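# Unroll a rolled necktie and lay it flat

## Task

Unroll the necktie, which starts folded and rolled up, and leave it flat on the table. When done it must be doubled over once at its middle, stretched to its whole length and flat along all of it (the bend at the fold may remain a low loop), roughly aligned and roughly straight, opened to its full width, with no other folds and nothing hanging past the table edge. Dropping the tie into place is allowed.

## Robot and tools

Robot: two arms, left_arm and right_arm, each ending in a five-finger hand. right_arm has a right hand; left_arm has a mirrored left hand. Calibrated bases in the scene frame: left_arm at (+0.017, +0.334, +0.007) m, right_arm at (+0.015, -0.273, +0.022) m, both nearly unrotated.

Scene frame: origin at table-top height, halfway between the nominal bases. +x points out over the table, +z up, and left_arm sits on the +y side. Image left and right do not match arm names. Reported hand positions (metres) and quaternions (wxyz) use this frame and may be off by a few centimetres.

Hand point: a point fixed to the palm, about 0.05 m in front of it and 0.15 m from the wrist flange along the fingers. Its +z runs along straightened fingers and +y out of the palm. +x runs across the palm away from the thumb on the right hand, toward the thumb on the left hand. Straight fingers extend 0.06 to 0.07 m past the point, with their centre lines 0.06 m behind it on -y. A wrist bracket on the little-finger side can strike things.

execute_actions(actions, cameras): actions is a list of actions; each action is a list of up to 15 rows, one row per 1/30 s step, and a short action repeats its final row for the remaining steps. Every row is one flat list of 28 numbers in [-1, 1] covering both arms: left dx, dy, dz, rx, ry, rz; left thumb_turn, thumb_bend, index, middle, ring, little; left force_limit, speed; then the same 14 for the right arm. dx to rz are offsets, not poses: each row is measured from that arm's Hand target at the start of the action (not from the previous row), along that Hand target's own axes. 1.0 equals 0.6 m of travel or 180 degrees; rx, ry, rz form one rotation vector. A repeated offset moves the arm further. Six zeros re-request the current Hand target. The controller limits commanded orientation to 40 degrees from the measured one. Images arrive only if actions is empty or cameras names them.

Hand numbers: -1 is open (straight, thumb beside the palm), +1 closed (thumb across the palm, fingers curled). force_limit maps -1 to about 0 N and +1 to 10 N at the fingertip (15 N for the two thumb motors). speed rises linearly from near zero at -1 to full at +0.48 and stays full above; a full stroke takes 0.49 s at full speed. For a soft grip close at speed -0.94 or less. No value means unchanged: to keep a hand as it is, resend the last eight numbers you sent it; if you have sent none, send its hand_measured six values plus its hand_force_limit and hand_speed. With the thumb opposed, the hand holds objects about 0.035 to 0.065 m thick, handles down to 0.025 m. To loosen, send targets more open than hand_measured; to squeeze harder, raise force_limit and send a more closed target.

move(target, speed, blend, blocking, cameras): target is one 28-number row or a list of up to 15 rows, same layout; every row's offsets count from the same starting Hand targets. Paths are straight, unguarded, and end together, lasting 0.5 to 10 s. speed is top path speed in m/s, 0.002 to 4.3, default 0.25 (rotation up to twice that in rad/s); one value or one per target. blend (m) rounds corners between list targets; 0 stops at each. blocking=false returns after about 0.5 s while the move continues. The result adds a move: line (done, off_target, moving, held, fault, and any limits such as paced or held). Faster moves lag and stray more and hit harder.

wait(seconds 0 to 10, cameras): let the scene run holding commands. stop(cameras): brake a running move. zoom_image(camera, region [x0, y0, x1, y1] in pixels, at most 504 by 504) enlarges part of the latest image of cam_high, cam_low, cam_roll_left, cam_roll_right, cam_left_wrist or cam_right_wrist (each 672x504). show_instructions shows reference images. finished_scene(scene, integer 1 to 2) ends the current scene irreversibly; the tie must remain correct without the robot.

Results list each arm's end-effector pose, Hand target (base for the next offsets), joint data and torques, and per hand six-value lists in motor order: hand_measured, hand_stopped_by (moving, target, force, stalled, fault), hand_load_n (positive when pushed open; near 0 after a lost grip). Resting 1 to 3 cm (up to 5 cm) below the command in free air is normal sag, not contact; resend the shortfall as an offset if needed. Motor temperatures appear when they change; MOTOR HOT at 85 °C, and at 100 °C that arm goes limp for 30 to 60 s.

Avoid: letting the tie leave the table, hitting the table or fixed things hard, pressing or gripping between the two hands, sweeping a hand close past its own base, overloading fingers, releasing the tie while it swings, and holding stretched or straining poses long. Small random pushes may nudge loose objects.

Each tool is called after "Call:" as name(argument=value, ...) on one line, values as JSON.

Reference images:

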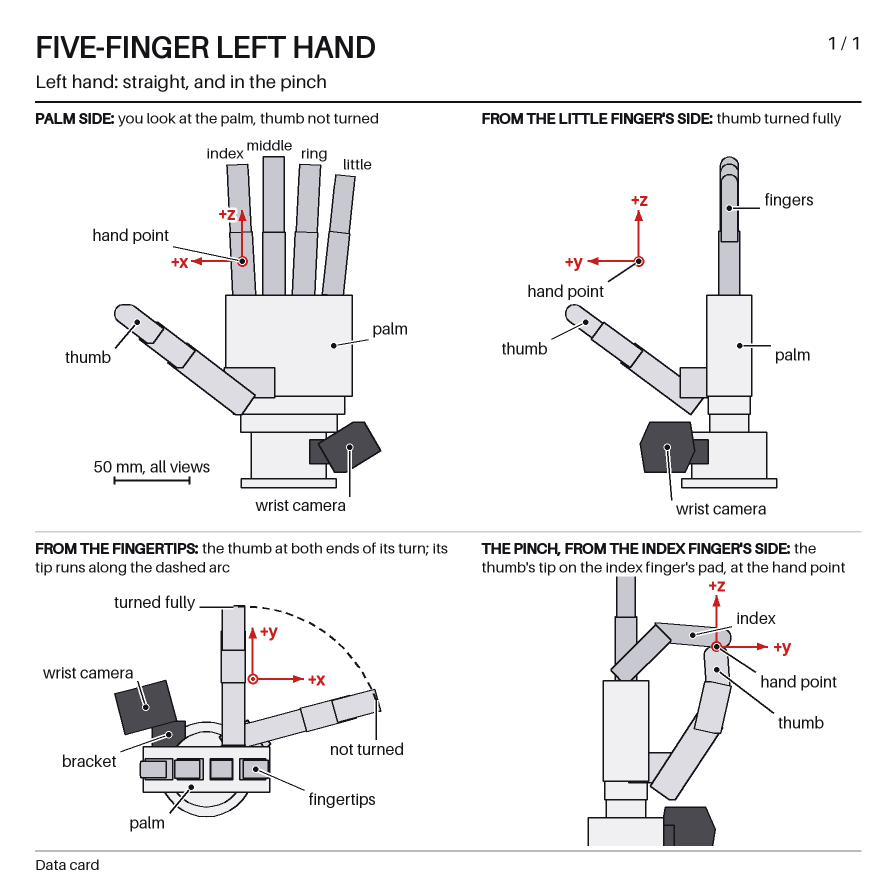

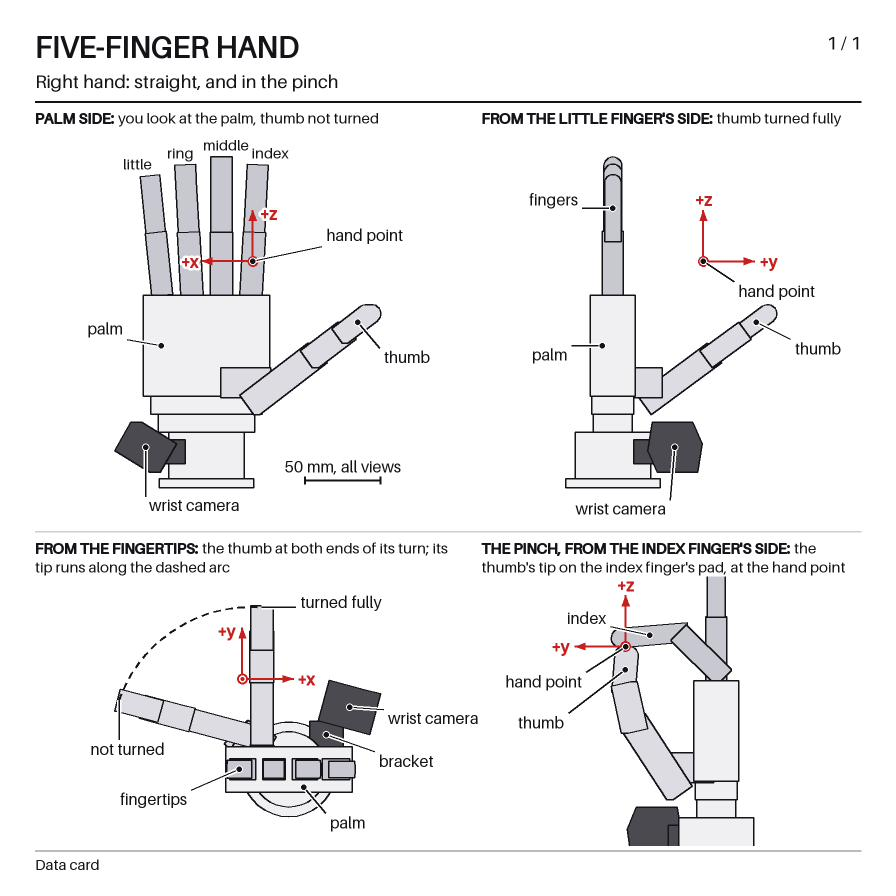

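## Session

Call:
execute_actions(actions=[])

Scene clock: 0.00 s.
left_arm: end_effector_position=(+0.9631, +0.2341, +0.1870) hand_measured=(-1.000, -1.000, -1.000, -1.000, -1.000, -1.000) hand_load_n=(+0.0, +0.0, +0.0, -0.5, +0.0, +0.0) hand_stopped_by=(target, target, target, target, target, target) hand_force_limit=0.00 hand_speed=-0.80 end_effector_quat_wxyz=(-0.303, +0.674, -0.407, +0.537) | right_arm: end_effector_position=(+0.8589, -0.1475, +0.1508) hand_measured=(-1.000, -1.000, -1.000, -1.000, -1.000, -1.000) hand_load_n=(+0.0, +0.0, +0.0, +0.0, +0.0, +0.0) hand_stopped_by=(target, target, target, target, target, target) hand_force_limit=0.00 hand_speed=-0.80 end_effector_quat_wxyz=(-0.536, +0.684, -0.207, +0.451)
Joint positions: left_arm=[-0.053 2.301 2.072 -0.014 -0.019 -0.519] | right_arm=[0.043 2.162 1.594 0.544 -0.553 -0.418]
Joint velocities: within noise
Joint torques (N m): no reading
Motor temperatures (°C): left_arm=[27 34 26 23 24 24] | right_arm=[24 32 22 24 23 22]
Heat: left arm: hottest shoulder 34 °C; right arm: hottest shoulder 32 °C.
Hand target: left_arm +0.9680, +0.2338, +0.1865; -0.304, +0.672, -0.405, +0.540 | right_arm +0.8648, -0.1474, +0.1593; -0.538, +0.679, -0.201, +0.457
camera_calibration:
cam_left_wrist: T_world_to_cam=[[0.256032, 0.206756, 0.944298, -0.466476], [-0.481242, -0.819939, 0.310009, 0.59646], [0.838364, -0.533808, -0.110431, -0.547447], [0, 0, 0, 1]] pos_world=[0.865434, 0.293276, 0.195129]
cam_right_wrist: T_world_to_cam=[[0.363309, -0.50989, -0.779756, -0.266387], [-0.810102, 0.24048, -0.5347, 0.805201], [0.460154, 0.825943, -0.325694, -0.107024], [0, 0, 0, 1]] pos_world=[0.798323, -0.241068, 0.187967]

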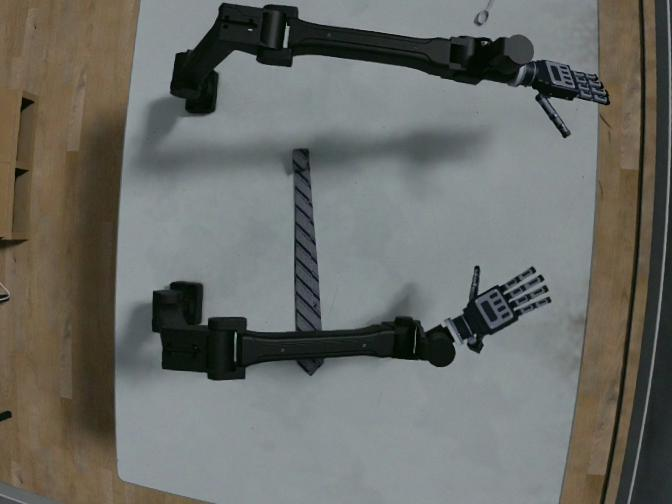

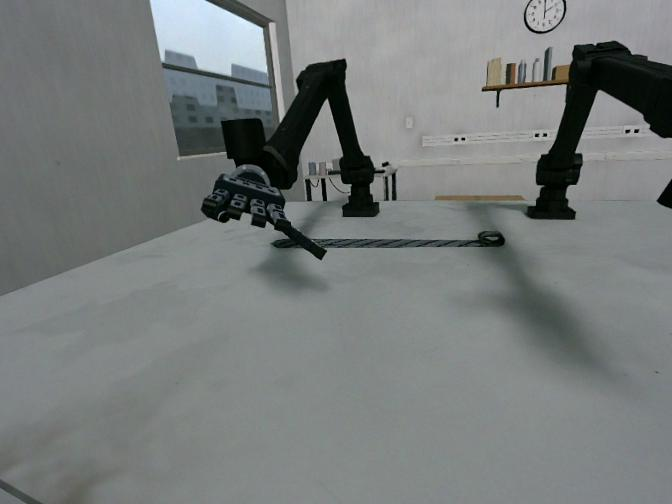

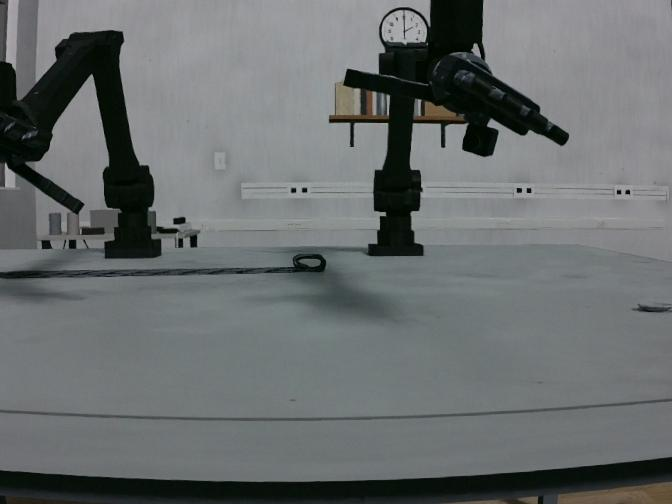

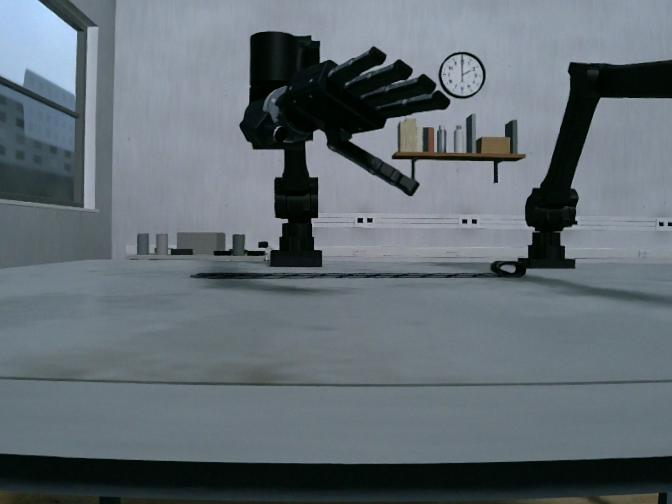

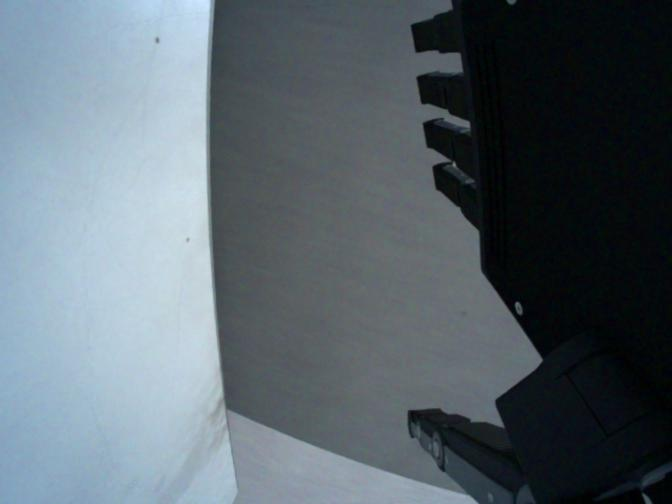

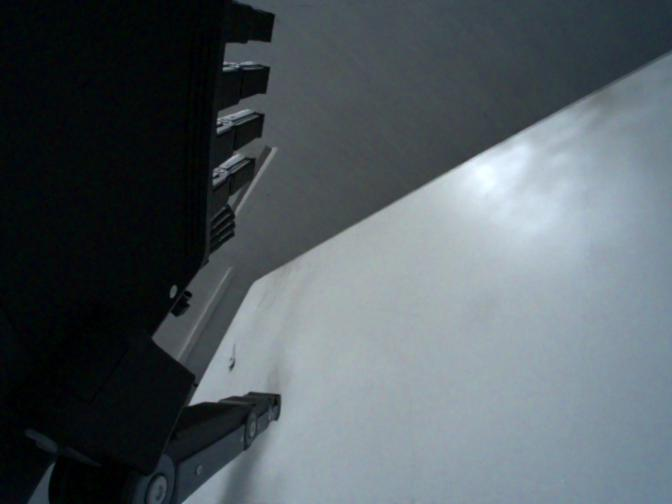

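Call:
move(target=[[0.203,0.05,-0.528,-0.128,-0.177,-0.115,-1,-1,-1,-1,-1,-1,0,-0.8,0.289,0.037,-0.182,-0.029,0.066,0,-1,-1,-1,-1,-1,-1,0,-0.8],[0.2465,0.383,-0.979,-0.256,-0.354,-0.230,-1,-1,-1,-1,-1,-1,0,-0.8,0.289,0.037,-0.182,-0.029,0.066,0,-1,-1,-1,-1,-1,-1,0,-0.8]], blend=[0.08,0], cameras=["cam_high","cam_low","cam_roll_left","cam_left_wrist"])

Call:
zoom_image(camera="cam_roll_left", region=[240, 190, 360, 290])

Call:
zoom_image(camera="cam_high", region=[240, 130, 360, 230])

Scene clock: 34.47 s.
left_arm: end_effector_position=(+0.3676, +0.0075, +0.1994) hand_measured=(-1.000, -1.000, -1.000, -1.000, -1.000, -1.000) hand_load_n=(+0.0, +0.0, +0.0, +0.0, +0.0, +0.0) hand_stopped_by=(target, target, target, target, target, target) hand_force_limit=0.00 hand_speed=-0.80 end_effector_quat_wxyz=(+0.001, +0.993, -0.117, +0.004) | right_arm: end_effector_position=(+0.8584, -0.3425, +0.1835) hand_measured=(-1.000, -1.000, -1.000, -1.000, -1.000, -1.000) hand_load_n=(+0.0, +0.0, +0.0, +0.0, +0.0, +0.0) hand_stopped_by=(target, target, target, target, target, target) hand_force_limit=0.00 hand_speed=-0.80 end_effector_quat_wxyz=(-0.481, +0.659, -0.286, +0.503)
Joint positions: left_arm=[-0.666 1.451 1.309 -1.421 -0.003 -1.999] | right_arm=[-0.189 2.101 1.594 0.47 -0.56 -0.418]
Joint torques (N m): left_arm=[-0.32 -12.51 6.65 -0.29 0 -0.05] | right_arm=[0.73 -19.84 10 1.76 -0.14 -0.08]
Motor temperatures (°C): left_arm=[26 39 33 23 24 24] | right_arm=[24 34 24 24 22 22]
Heat: left arm: hottest shoulder 39 °C; right arm: hottest shoulder 34 °C.
Hand target: left_arm +0.3602, +0.0098, +0.1989; -0.001, +0.994, -0.114, +0.000 | right_arm +0.8650, -0.3473, +0.2094; -0.483, +0.652, -0.277, +0.515
Off the commanded pose: left_arm 0.008 m, 1 deg | right_arm 0.027 m, 2 deg.
move: off_target (right_arm)
camera_calibration:
cam_left_wrist: T_world_to_cam=[[0.507365, 0.861611, -0.0144, -0.18502], [0.737588, -0.425571, 0.524265, -0.373452], [0.445584, -0.276615, -0.851434, 0.122411], [0, 0, 0, 1]] pos_world=[0.314782, 0.0343459, 0.297349]
Images, in order (width x height): cam_high 672x504, cam_low 672x504, cam_roll_left 672x504, cam_left_wrist 672x504.

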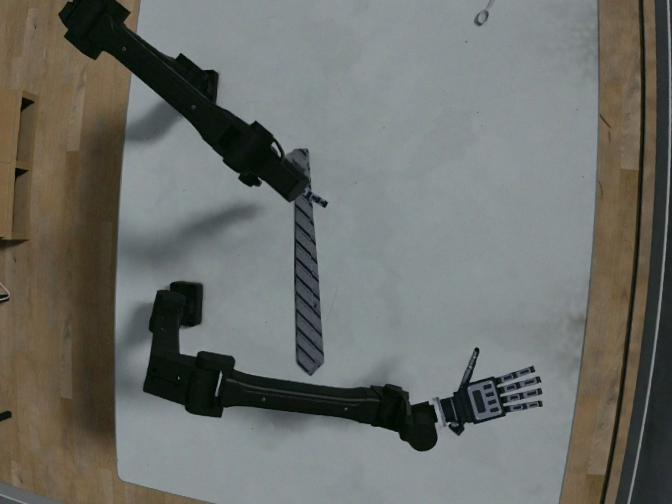

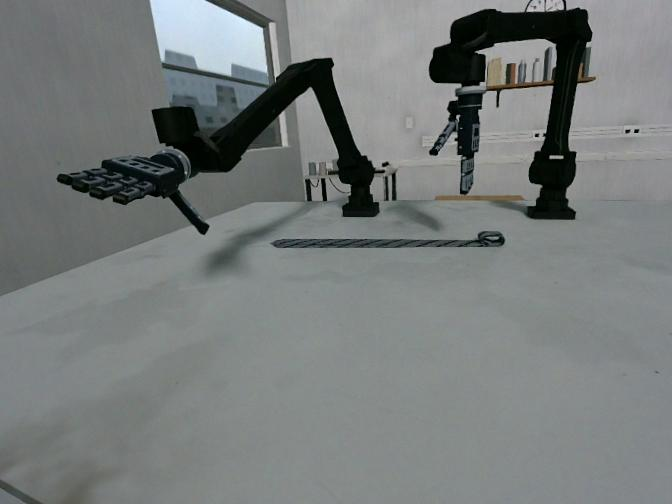

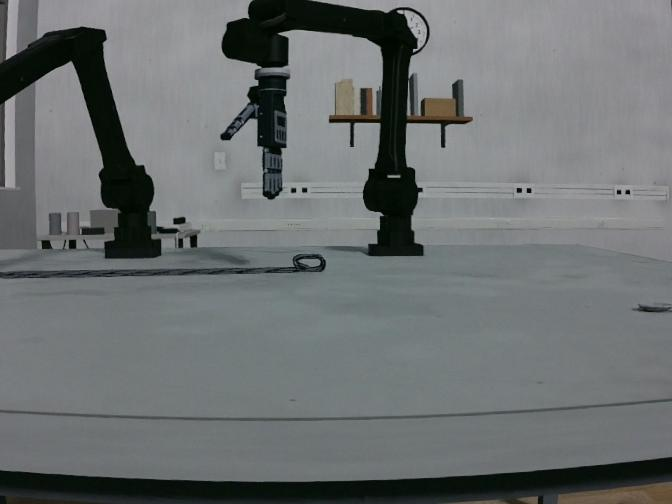

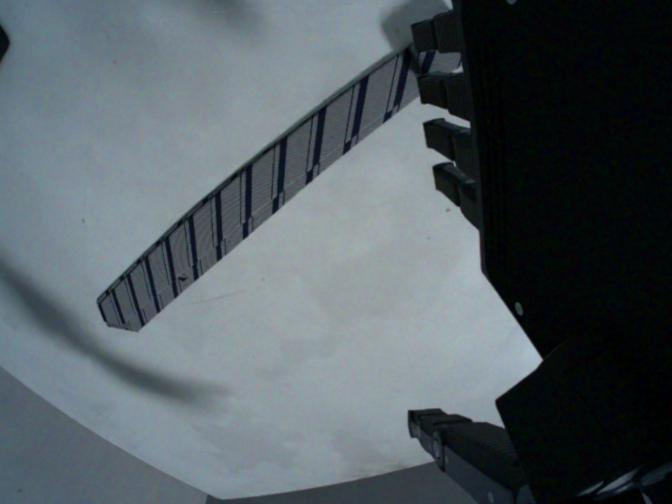

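Scaled by 4.200 from the camera's 672x504 image, which has a finer 960x720 frame.

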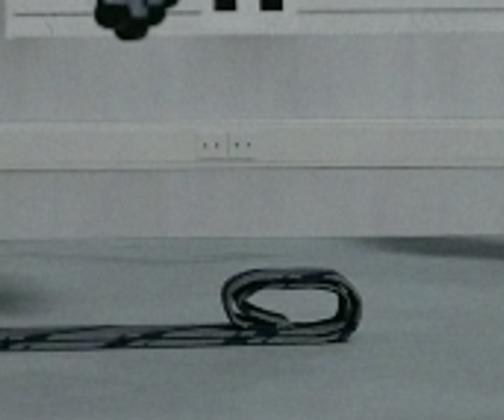

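Scaled by 4.200 from the camera's 672x504 image, which has a finer 960x720 frame.

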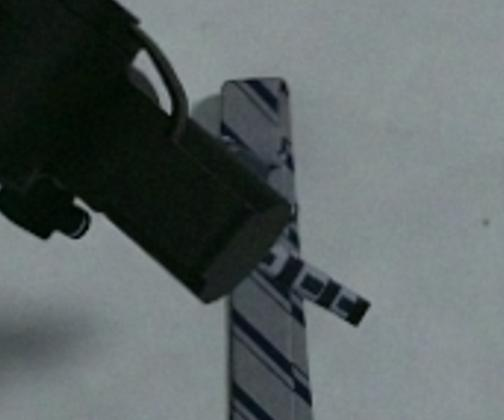

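Call:
move(target=[[-0.044,0.019,0.193,0,0,0,-1,-1,-1,-1,-1,-1,0,-0.8,0,0,0,0,0,0,-1,-1,-1,-1,-1,-1,0,-0.8],[-0.077,-0.17,0.195,0,0,-0.072,-1,-1,-1,-1,-1,-1,0,-0.8,0,0,0,0,0,0,-1,-1,-1,-1,-1,-1,0,-0.8]], cameras=["cam_high","cam_low","cam_roll_left","cam_left_wrist"], speed=[0.12,0.08])

Call:
zoom_image(camera="cam_roll_left", region=[280, 190, 400, 290])

Call:
zoom_image(camera="cam_high", region=[240, 100, 360, 200])

Scene clock: 46.00 s.
left_arm: end_effector_position=(+0.3401, +0.1136, +0.0847) hand_measured=(-1.000, -1.000, -1.000, -1.000, -1.000, -1.000) hand_load_n=(+0.0, +0.0, +0.0, +0.0, +0.0, +0.0) hand_stopped_by=(target, target, target, target, target, target) hand_force_limit=0.00 hand_speed=-0.80 end_effector_quat_wxyz=(-0.001, +1.000, -0.005, +0.000) | right_arm: end_effector_position=(+0.8584, -0.3425, +0.1835) hand_measured=(-1.000, -1.000, -1.000, -1.000, -1.000, -1.000) hand_load_n=(-0.5, +0.0, +0.0, +0.0, +0.0, +0.0) hand_stopped_by=(target, target, target, target, target, target) hand_force_limit=0.00 hand_speed=-0.80 end_effector_quat_wxyz=(-0.481, +0.659, -0.286, +0.503)
Joint positions: left_arm=[-0.504 1.312 0.857 -1.117 -0.003 -2.06] | right_arm=[-0.189 2.101 1.594 0.47 -0.56 -0.418]
Joint torques (N m): left_arm=[1.2 -8.76 5.81 0.34 0 0.12] | right_arm=[0.67 -19.84 10.02 1.74 -0.14 -0.08]
Heat: left arm: hottest shoulder 38 °C; right arm: hottest shoulder 35 °C.
Hand target: left_arm +0.3384, +0.1198, +0.0820; -0.001, +1.000, -0.001, +0.000 | right_arm +0.8650, -0.3473, +0.2094; -0.483, +0.652, -0.277, +0.515
Off the commanded pose: left_arm 0.007 m, 0 deg | right_arm 0.027 m, 2 deg.
move: off_target (right_arm)
camera_calibration:
cam_left_wrist: T_world_to_cam=[[0.303608, 0.952704, -0.0133367, -0.205187], [0.817295, -0.25321, 0.517604, -0.293975], [0.489746, -0.168049, -0.855517, 0.0393076], [0, 0, 0, 1]] pos_world=[0.28331, 0.127651, 0.183055]
Images, in order (width x height): cam_high 672x504, cam_low 672x504, cam_roll_left 672x504, cam_left_wrist 672x504.

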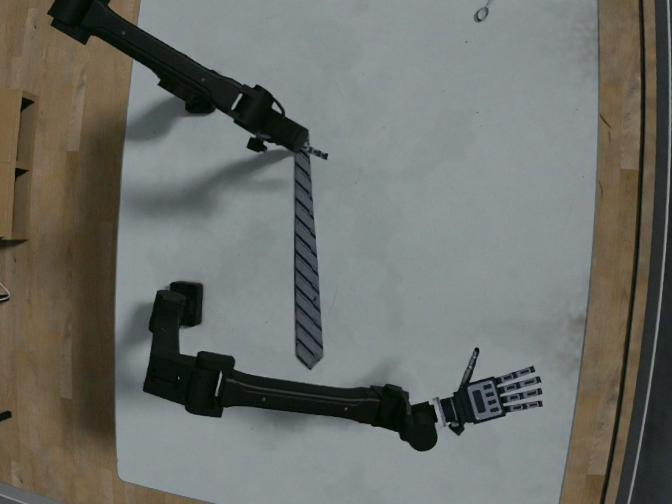

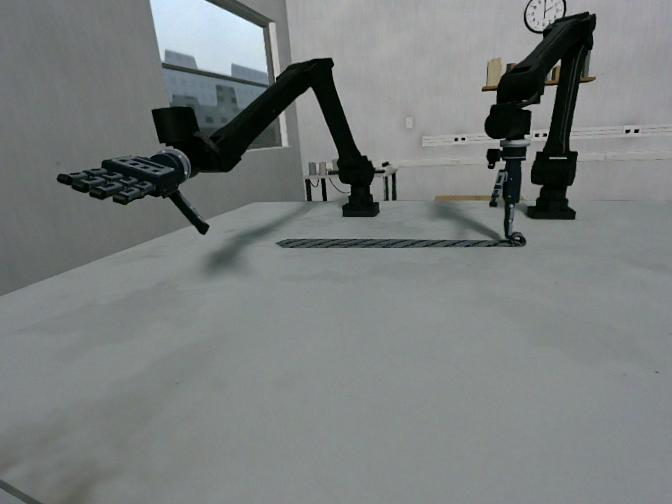

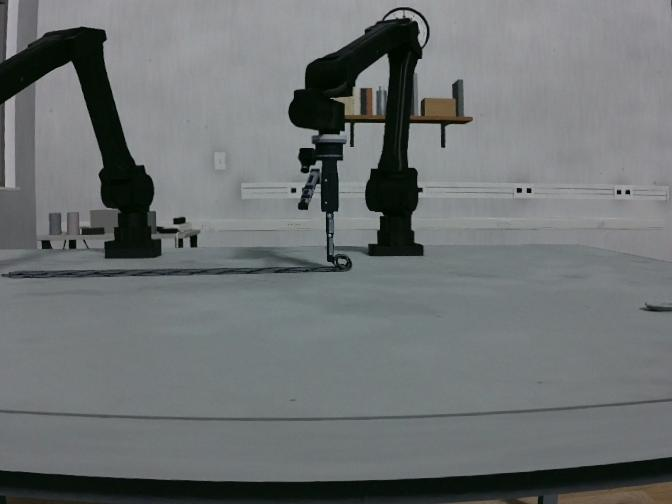

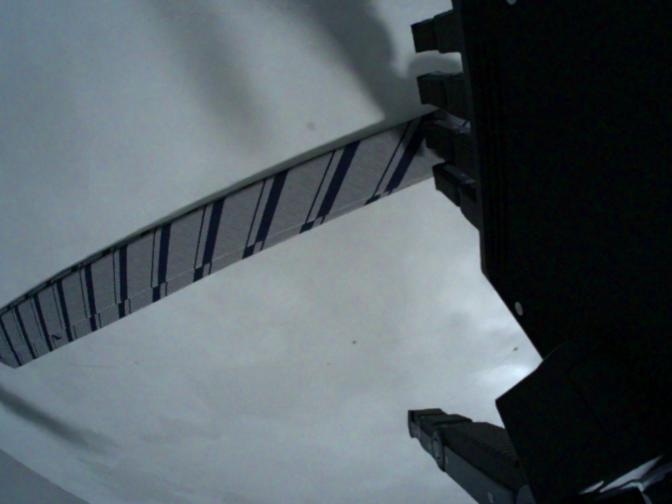

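Scaled by 4.200 from the camera's 672x504 image, which has a finer 960x720 frame.

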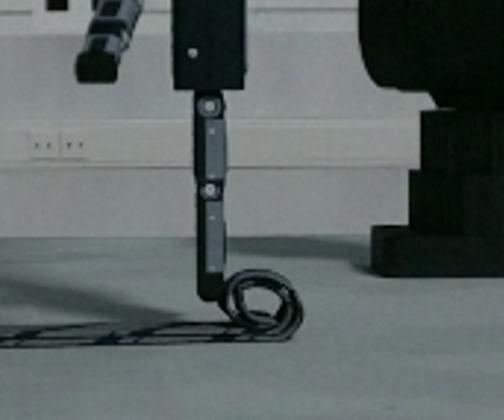

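Scaled by 4.200 from the camera's 672x504 image, which has a finer 960x720 frame.

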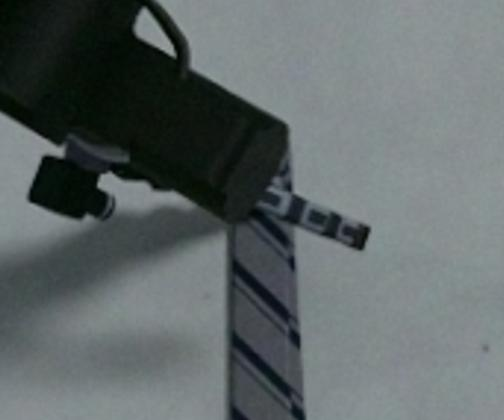

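Call:
move(target=[-0.017,-0.23,0.005,0,0,0,-1,-1,-1,-1,-1,-1,0,-0.8,0,0,0,0,0,0,-1,-1,-1,-1,-1,-1,0,-0.8], cameras=["cam_high","cam_low","cam_roll_left","cam_left_wrist"], speed=0.08)

Call:
zoom_image(camera="cam_roll_left", region=[360, 190, 480, 290])

Call:
zoom_image(camera="cam_high", region=[240, 40, 360, 140])

Scene clock: 51.87 s.
left_arm: end_effector_position=(+0.3369, +0.2537, +0.0826) hand_measured=(-1.000, -1.000, -1.000, -1.000, -1.000, -1.000) hand_load_n=(+0.0, +0.0, +0.0, +0.0, +0.0, +0.0) hand_stopped_by=(target, target, target, target, target, target) hand_force_limit=0.00 hand_speed=-0.80 end_effector_quat_wxyz=(-0.001, +1.000, +0.000, +0.007) | right_arm: end_effector_position=(+0.8584, -0.3425, +0.1835) hand_measured=(-1.000, -1.000, -1.000, -1.000, -1.000, -1.000) hand_load_n=(-0.5, -0.5, +0.0, +0.0, +0.0, +0.0) hand_stopped_by=(target, target, target, target, target, target) hand_force_limit=0.00 hand_speed=-0.80 end_effector_quat_wxyz=(-0.481, +0.659, -0.286, +0.503)
Joint positions: left_arm=[-0.073 1.181 0.74 -1.117 -0.002 -1.639] | right_arm=[-0.189 2.101 1.594 0.47 -0.56 -0.418]
Joint torques (N m): left_arm=[1.14 -6.95 5.85 -0.28 0.01 0.2] | right_arm=[0.67 -19.84 10 1.74 -0.14 -0.09]
Heat: left arm: hottest shoulder 38 °C; right arm: hottest shoulder 35 °C.
Hand target: left_arm +0.3285, +0.2577, +0.0794; -0.001, +1.000, -0.001, +0.001 | right_arm +0.8650, -0.3473, +0.2094; -0.483, +0.652, -0.277, +0.515
Off the commanded pose: left_arm 0.010 m, 1 deg | right_arm 0.027 m, 2 deg.
move: off_target (right_arm)
camera_calibration:
cam_left_wrist: T_world_to_cam=[[0.29429, 0.955653, -0.0109627, -0.335529], [0.813007, -0.2443, 0.528523, -0.256553], [0.502407, -0.164452, -0.848848, 0.0569252], [0, 0, 0, 1]] pos_world=[0.278722, 0.267335, 0.180237]
Images, in order (width x height): cam_high 672x504, cam_low 672x504, cam_roll_left 672x504, cam_left_wrist 672x504.

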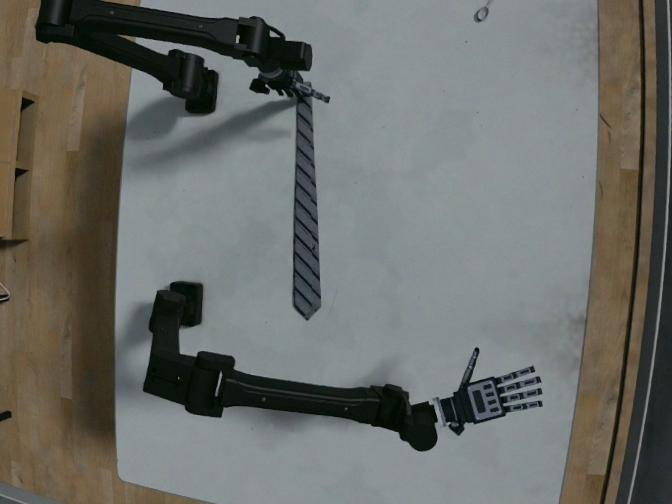

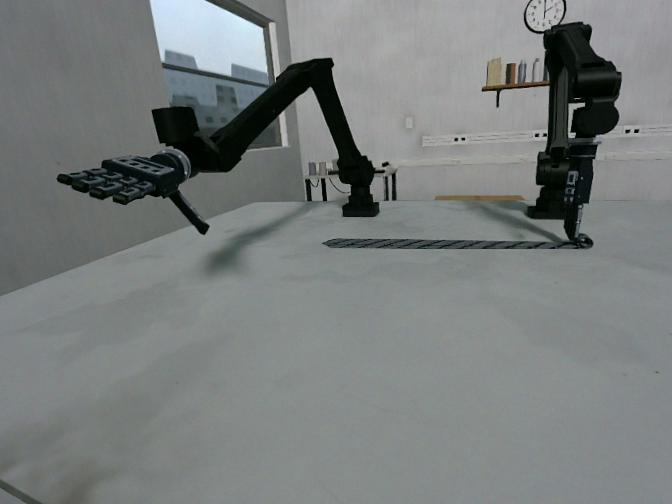

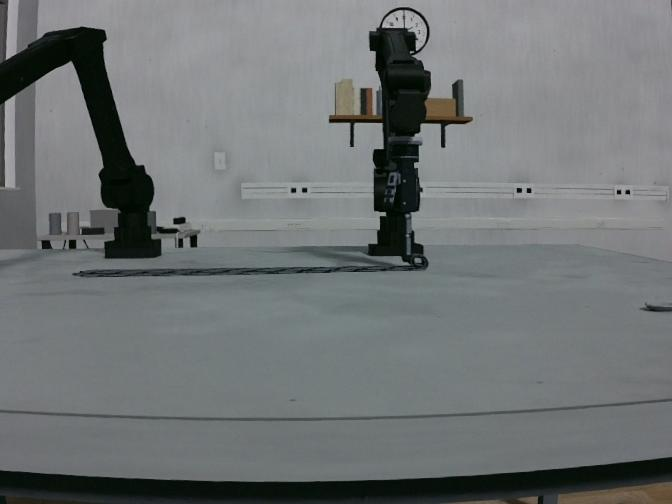

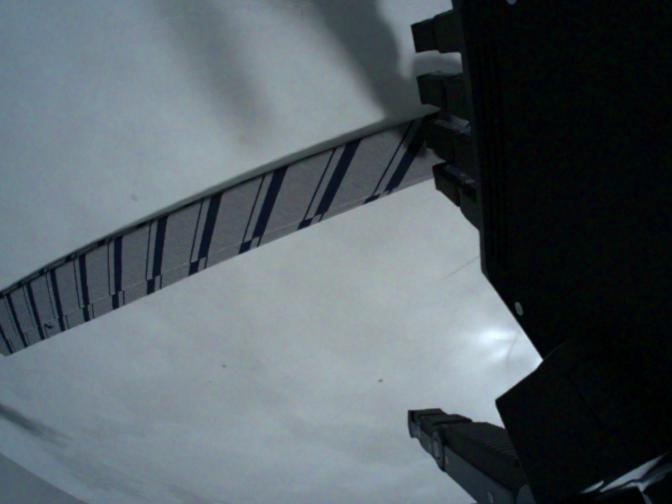

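Scaled by 4.200 from the camera's 672x504 image, which has a finer 960x720 frame.

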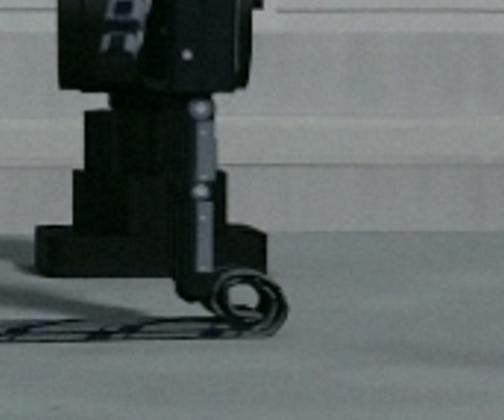

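Scaled by 4.200 from the camera's 672x504 image, which has a finer 960x720 frame.

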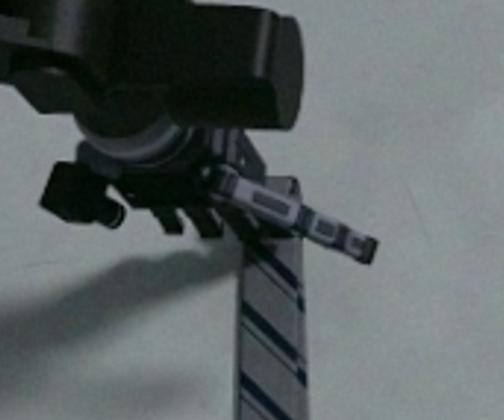

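Call:
move(target=[[0,0,0,0,0,0,-1,-1,-1,-1,-1,-1,0,-0.8,-0.213,-0.267,-0.324,-0.22,0.206,0.278,-1,-1,-1,-1,-1,-1,0,-0.8],[0,0,0,0,0,0,-1,-1,-1,-1,-1,-1,0,-0.8,-0.56,-0.229,-0.648,-0.44,0.413,0.557,-1,-1,-1,-1,-1,-1,0,-0.8]], blend=[0.08,0], cameras=["cam_high","cam_low","cam_roll_right","cam_right_wrist"])

Scene clock: 68.23 s.
left_arm: end_effector_position=(+0.3368, +0.2536, +0.0826) hand_measured=(-1.000, -1.000, -1.000, -1.000, -1.000, -1.000) hand_load_n=(+0.0, +0.0, +0.0, +0.0, +0.0, +0.0) hand_stopped_by=(target, target, target, target, target, target) hand_force_limit=0.00 hand_speed=-0.80 end_effector_quat_wxyz=(-0.001, +1.000, +0.000, +0.007) | right_arm: end_effector_position=(+0.3777, -0.1427, +0.1973) hand_measured=(-1.000, -1.000, -1.000, -1.000, -1.000, -1.000) hand_load_n=(+0.0, +0.0, +0.0, +0.0, +0.0, +0.0) hand_stopped_by=(target, target, target, target, target, target) hand_force_limit=0.00 hand_speed=-0.80 end_effector_quat_wxyz=(+0.001, -0.002, +1.000, -0.002)
Joint positions: left_arm=[-0.073 1.181 0.74 -1.117 -0.002 -1.639] | right_arm=[0.23 1.242 1.064 -1.393 0.005 1.778]
Joint torques (N m): left_arm=[1.08 -6.89 5.85 -0.28 0.01 0.21] | right_arm=[1.73 -7 7.08 0.02 -0.12 0.02]
Heat: left arm: hottest shoulder 36 °C; right arm: hottest shoulder 36 °C.
Hand target: left_arm +0.3285, +0.2577, +0.0794; -0.001, +1.000, -0.001, +0.001 | right_arm +0.3750, -0.1404, +0.2000; +0.001, +0.000, +1.000, -0.001
Off the commanded pose: left_arm 0.010 m, 1 deg | right_arm 0.004 m, 0 deg.
move: done
camera_calibration:
cam_right_wrist: T_world_to_cam=[[-0.271128, 0.961426, -0.0463757, 0.252138], [0.805183, 0.252939, 0.536379, -0.380554], [0.527418, 0.108086, -0.842702, 0.0997296], [0, 0, 0, 1]] pos_world=[0.322178, -0.156934, 0.299856]
Images, in order (width x height): cam_high 672x504, cam_low 672x504, cam_roll_right 672x504, cam_right_wrist 672x504.

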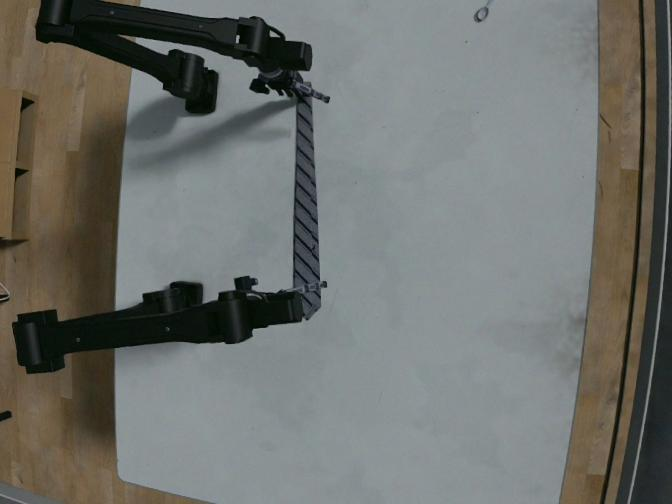

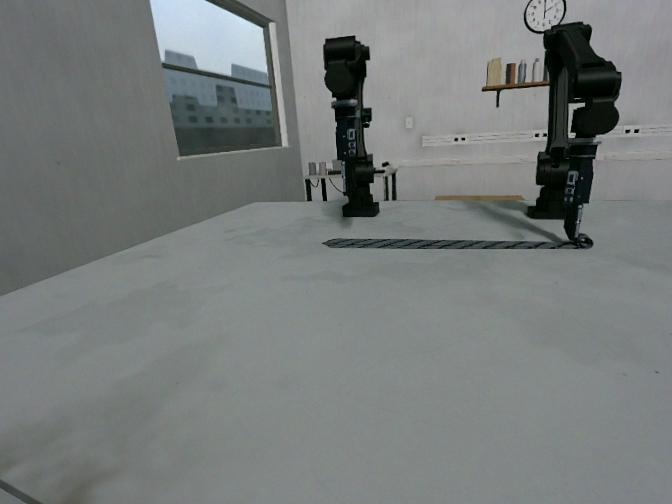

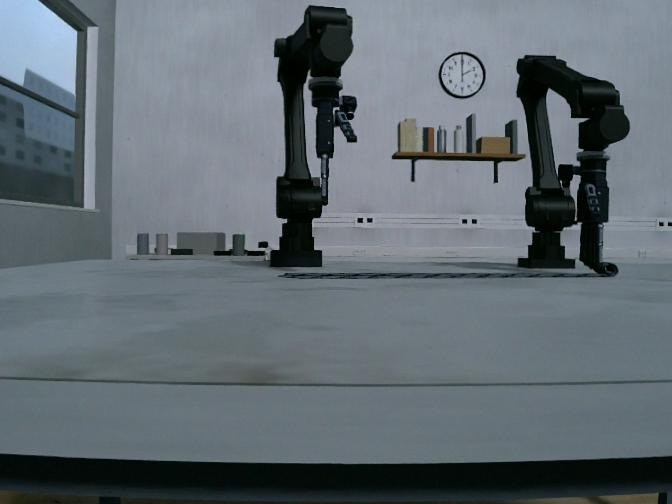

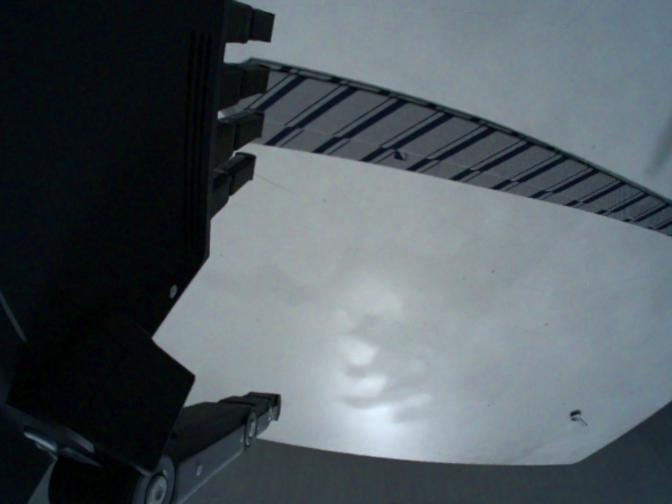

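Call:
move(target=[[0,0,0,0,0,0,-1,-1,-1,-1,-1,-1,0,-0.8,0.008,0,0.17,0,0,0,-1,-1,-1,-1,-1,-1,0,-0.8],[0,0,0,0,0,0,-1,-1,-1,-1,-1,-1,0,-0.8,0.008,0,0.233,0,0,0,-1,-1,-1,-1,-1,-1,0,-0.8],[0,-0.2,-0.007,0,0,0,-1,-1,-1,-1,-1,-1,0,-0.8,0.008,0,0.233,0,0,0,-1,-1,-1,-1,-1,-1,0,-0.8]], speed=[0.15,0.04,0.07], cameras=["cam_high","cam_roll_left","cam_roll_right"])

Call:
zoom_image(camera="cam_roll_left", region=[400, 190, 520, 290])

Call:
zoom_image(camera="cam_roll_right", region=[270, 190, 390, 290])

Scene clock: 77.63 s.
left_arm: end_effector_position=(+0.3191, +0.3705, +0.0780) hand_measured=(-1.000, -1.000, -1.000, -1.000, -1.000, -1.000) hand_load_n=(+0.0, -0.5, +0.5, +0.0, +0.0, +0.0) hand_stopped_by=(target, target, target, target, target, target) hand_force_limit=0.00 hand_speed=-0.80 end_effector_quat_wxyz=(+0.000, +1.000, +0.000, -0.003) | right_arm: end_effector_position=(+0.3730, -0.1431, +0.0730) hand_measured=(-1.000, -1.000, -1.000, -1.000, -1.000, -1.000) hand_load_n=(+0.0, -0.5, +0.0, +0.0, +0.0, +0.0) hand_stopped_by=(target, target, target, target, target, target) hand_force_limit=0.00 hand_speed=-0.80 end_effector_quat_wxyz=(+0.009, -0.001, +1.000, -0.001)
Joint positions: left_arm=[0.34 1.197 0.74 -1.12 -0.001 -1.227] | right_arm=[0.232 1.344 0.803 -1.013 0.005 1.781]
Joint torques (N m): left_arm=[1.14 -4.66 9.31 -0.28 -0.02 0.21] | right_arm=[1.73 -5.13 5.18 1.35 -0.11 0.03]
Heat: left arm: hottest shoulder 36 °C; right arm: hottest shoulder 35 °C.
Hand target: left_arm +0.3286, +0.3777, +0.0837; -0.001, +1.000, -0.001, +0.001 | right_arm +0.3704, -0.1407, +0.0602; +0.001, +0.000, +1.000, -0.001
Off the commanded pose: left_arm 0.013 m, 0 deg | right_arm 0.013 m, 1 deg.
move: off_target (left_arm, right_arm)
Images, in order (width x height): cam_high 672x504, cam_roll_left 672x504, cam_roll_right 672x504.

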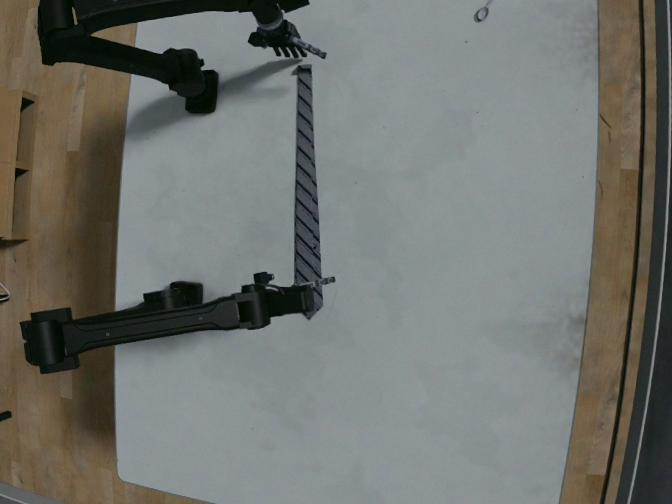

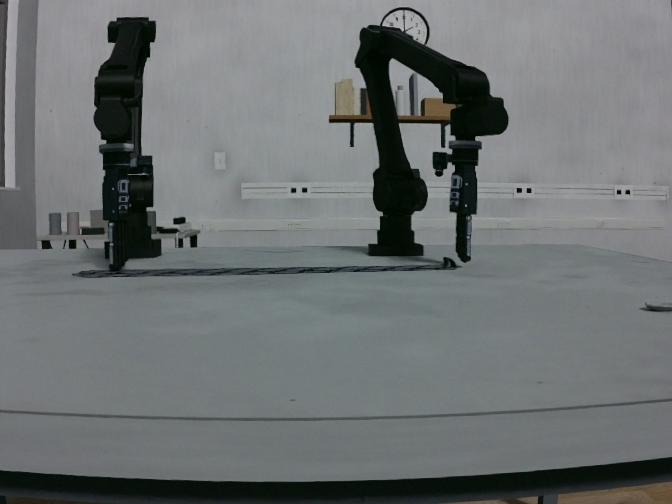

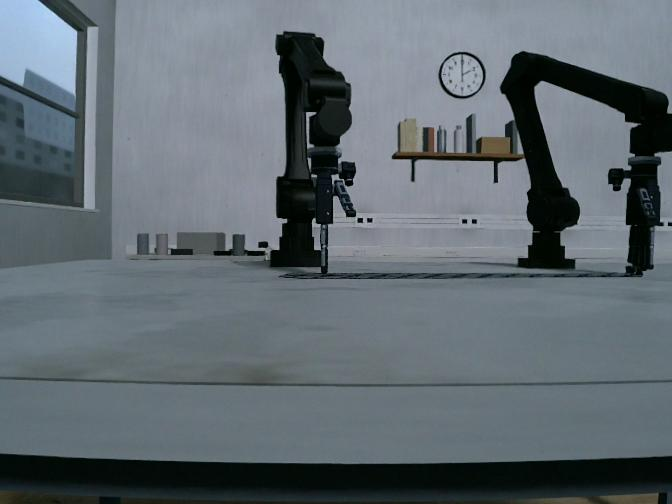

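Scaled by 4.200 from the camera's 672x504 image, which has a finer 960x720 frame.

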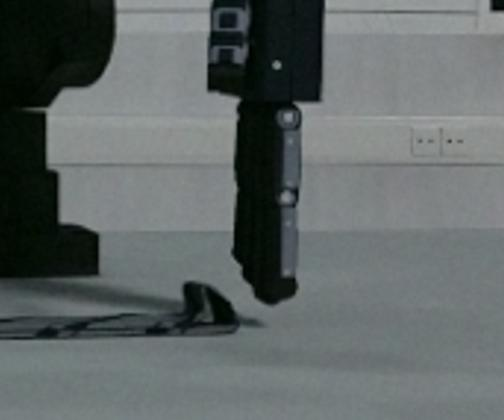

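Scaled by 4.200 from the camera's 672x504 image, which has a finer 960x720 frame.

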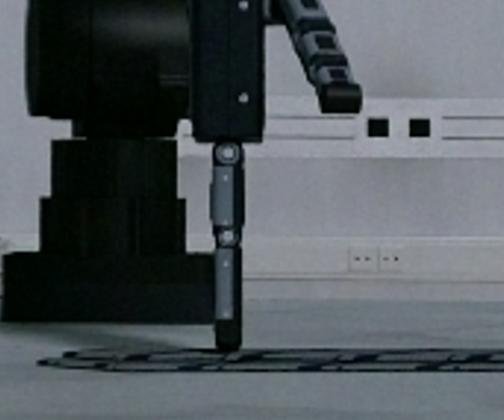

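Call:
move(target=[0.15,0,-0.2,0,0,0,-1,-1,-1,-1,-1,-1,0,-0.8,0,0,0,0,0,0,-1,-1,-1,-1,-1,-1,0,-0.8], cameras=["cam_high","cam_low","cam_left_wrist","cam_roll_left"])

Call:
zoom_image(camera="cam_roll_left", region=[410, 230, 490, 290])

Call:
zoom_image(camera="cam_low", region=[580, 210, 660, 270])

Call:
zoom_image(camera="cam_high", region=[260, 30, 360, 110])

Scene clock: 82.87 s.
left_arm: end_effector_position=(+0.4047, +0.3788, +0.1968) hand_measured=(-1.000, -1.000, -1.000, -1.000, -1.000, -1.000) hand_load_n=(+0.0, +0.0, +0.0, +0.0, +0.0, +0.0) hand_stopped_by=(target, target, target, target, target, target) hand_force_limit=0.00 hand_speed=-0.80 end_effector_quat_wxyz=(+0.000, +1.000, +0.000, -0.003) | right_arm: end_effector_position=(+0.3730, -0.1431, +0.0730) hand_measured=(-1.000, -1.000, -1.000, -1.000, -1.000, -1.000) hand_load_n=(+0.0, +0.0, +0.0, +0.0, +0.0, +0.0) hand_stopped_by=(target, target, target, target, target, target) hand_force_limit=0.00 hand_speed=-0.80 end_effector_quat_wxyz=(+0.009, -0.001, +1.000, -0.001)
Joint positions: left_arm=[0.283 1.325 1.178 -1.428 -0.001 -1.283] | right_arm=[0.232 1.344 0.803 -1.013 0.005 1.781]
Joint torques (N m): left_arm=[-0.91 -7.12 10.74 -0.49 -0.02 -0.02] | right_arm=[1.73 -5.07 5.18 1.35 -0.11 0.03]
Heat: left arm: hottest shoulder 36 °C; right arm: hottest shoulder 35 °C.
Hand target: left_arm +0.4184, +0.3774, +0.2039; -0.001, +1.000, -0.001, +0.001 | right_arm +0.3704, -0.1407, +0.0602; +0.001, +0.000, +1.000, -0.001
Off the commanded pose: left_arm 0.016 m, 0 deg | right_arm 0.013 m, 1 deg.
move: off_target (left_arm, right_arm)
camera_calibration:
cam_left_wrist: T_world_to_cam=[[0.294448, 0.955491, -0.0183702, -0.472327], [0.82249, -0.24358, 0.513984, -0.342807], [0.486632, -0.166451, -0.857603, 0.149193], [0, 0, 0, 1]] pos_world=[0.348428, 0.392637, 0.295469]
Images, in order (width x height): cam_high 672x504, cam_low 672x504, cam_roll_left 672x504, cam_left_wrist 672x504.

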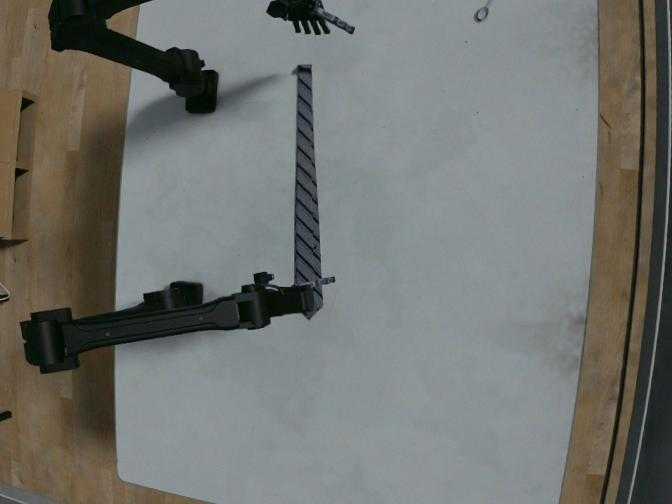

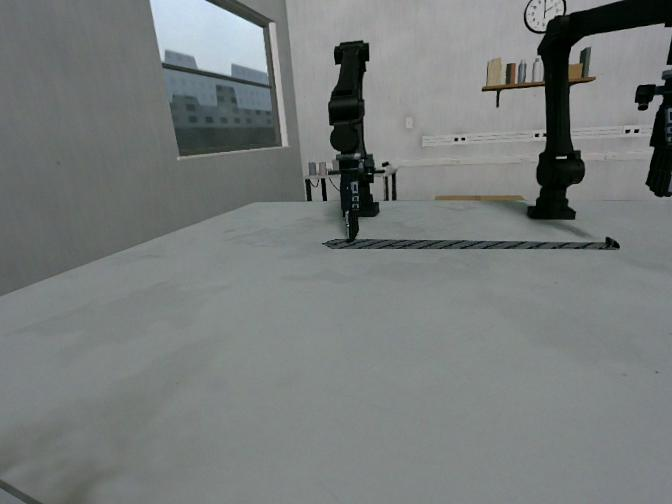

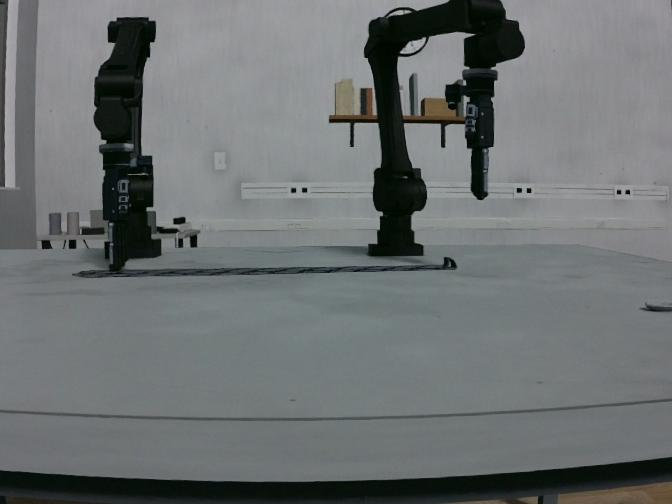

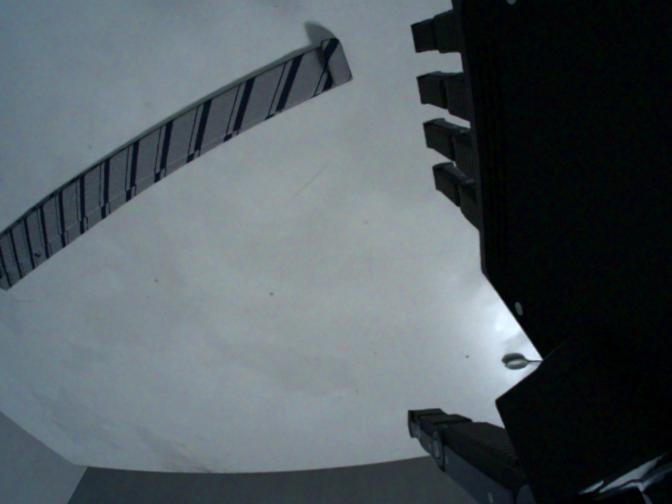

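Scaled by 6.300 from the camera's 672x504 image, which has a finer 960x720 frame.

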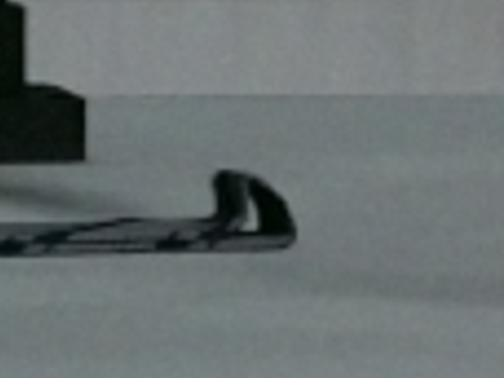

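Scaled by 6.300 from the camera's 672x504 image, which has a finer 960x720 frame.

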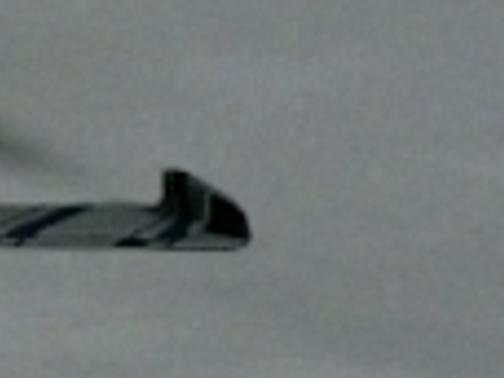

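Scaled by 5.040 from the camera's 672x504 image, which has a finer 960x720 frame.

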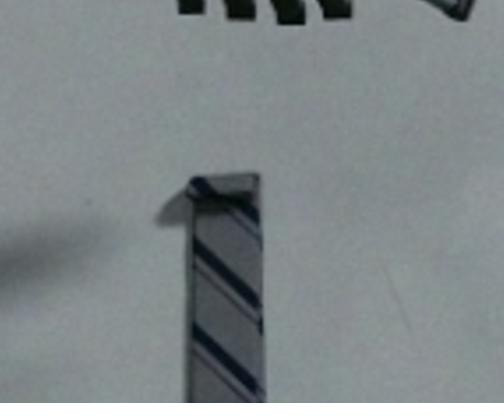

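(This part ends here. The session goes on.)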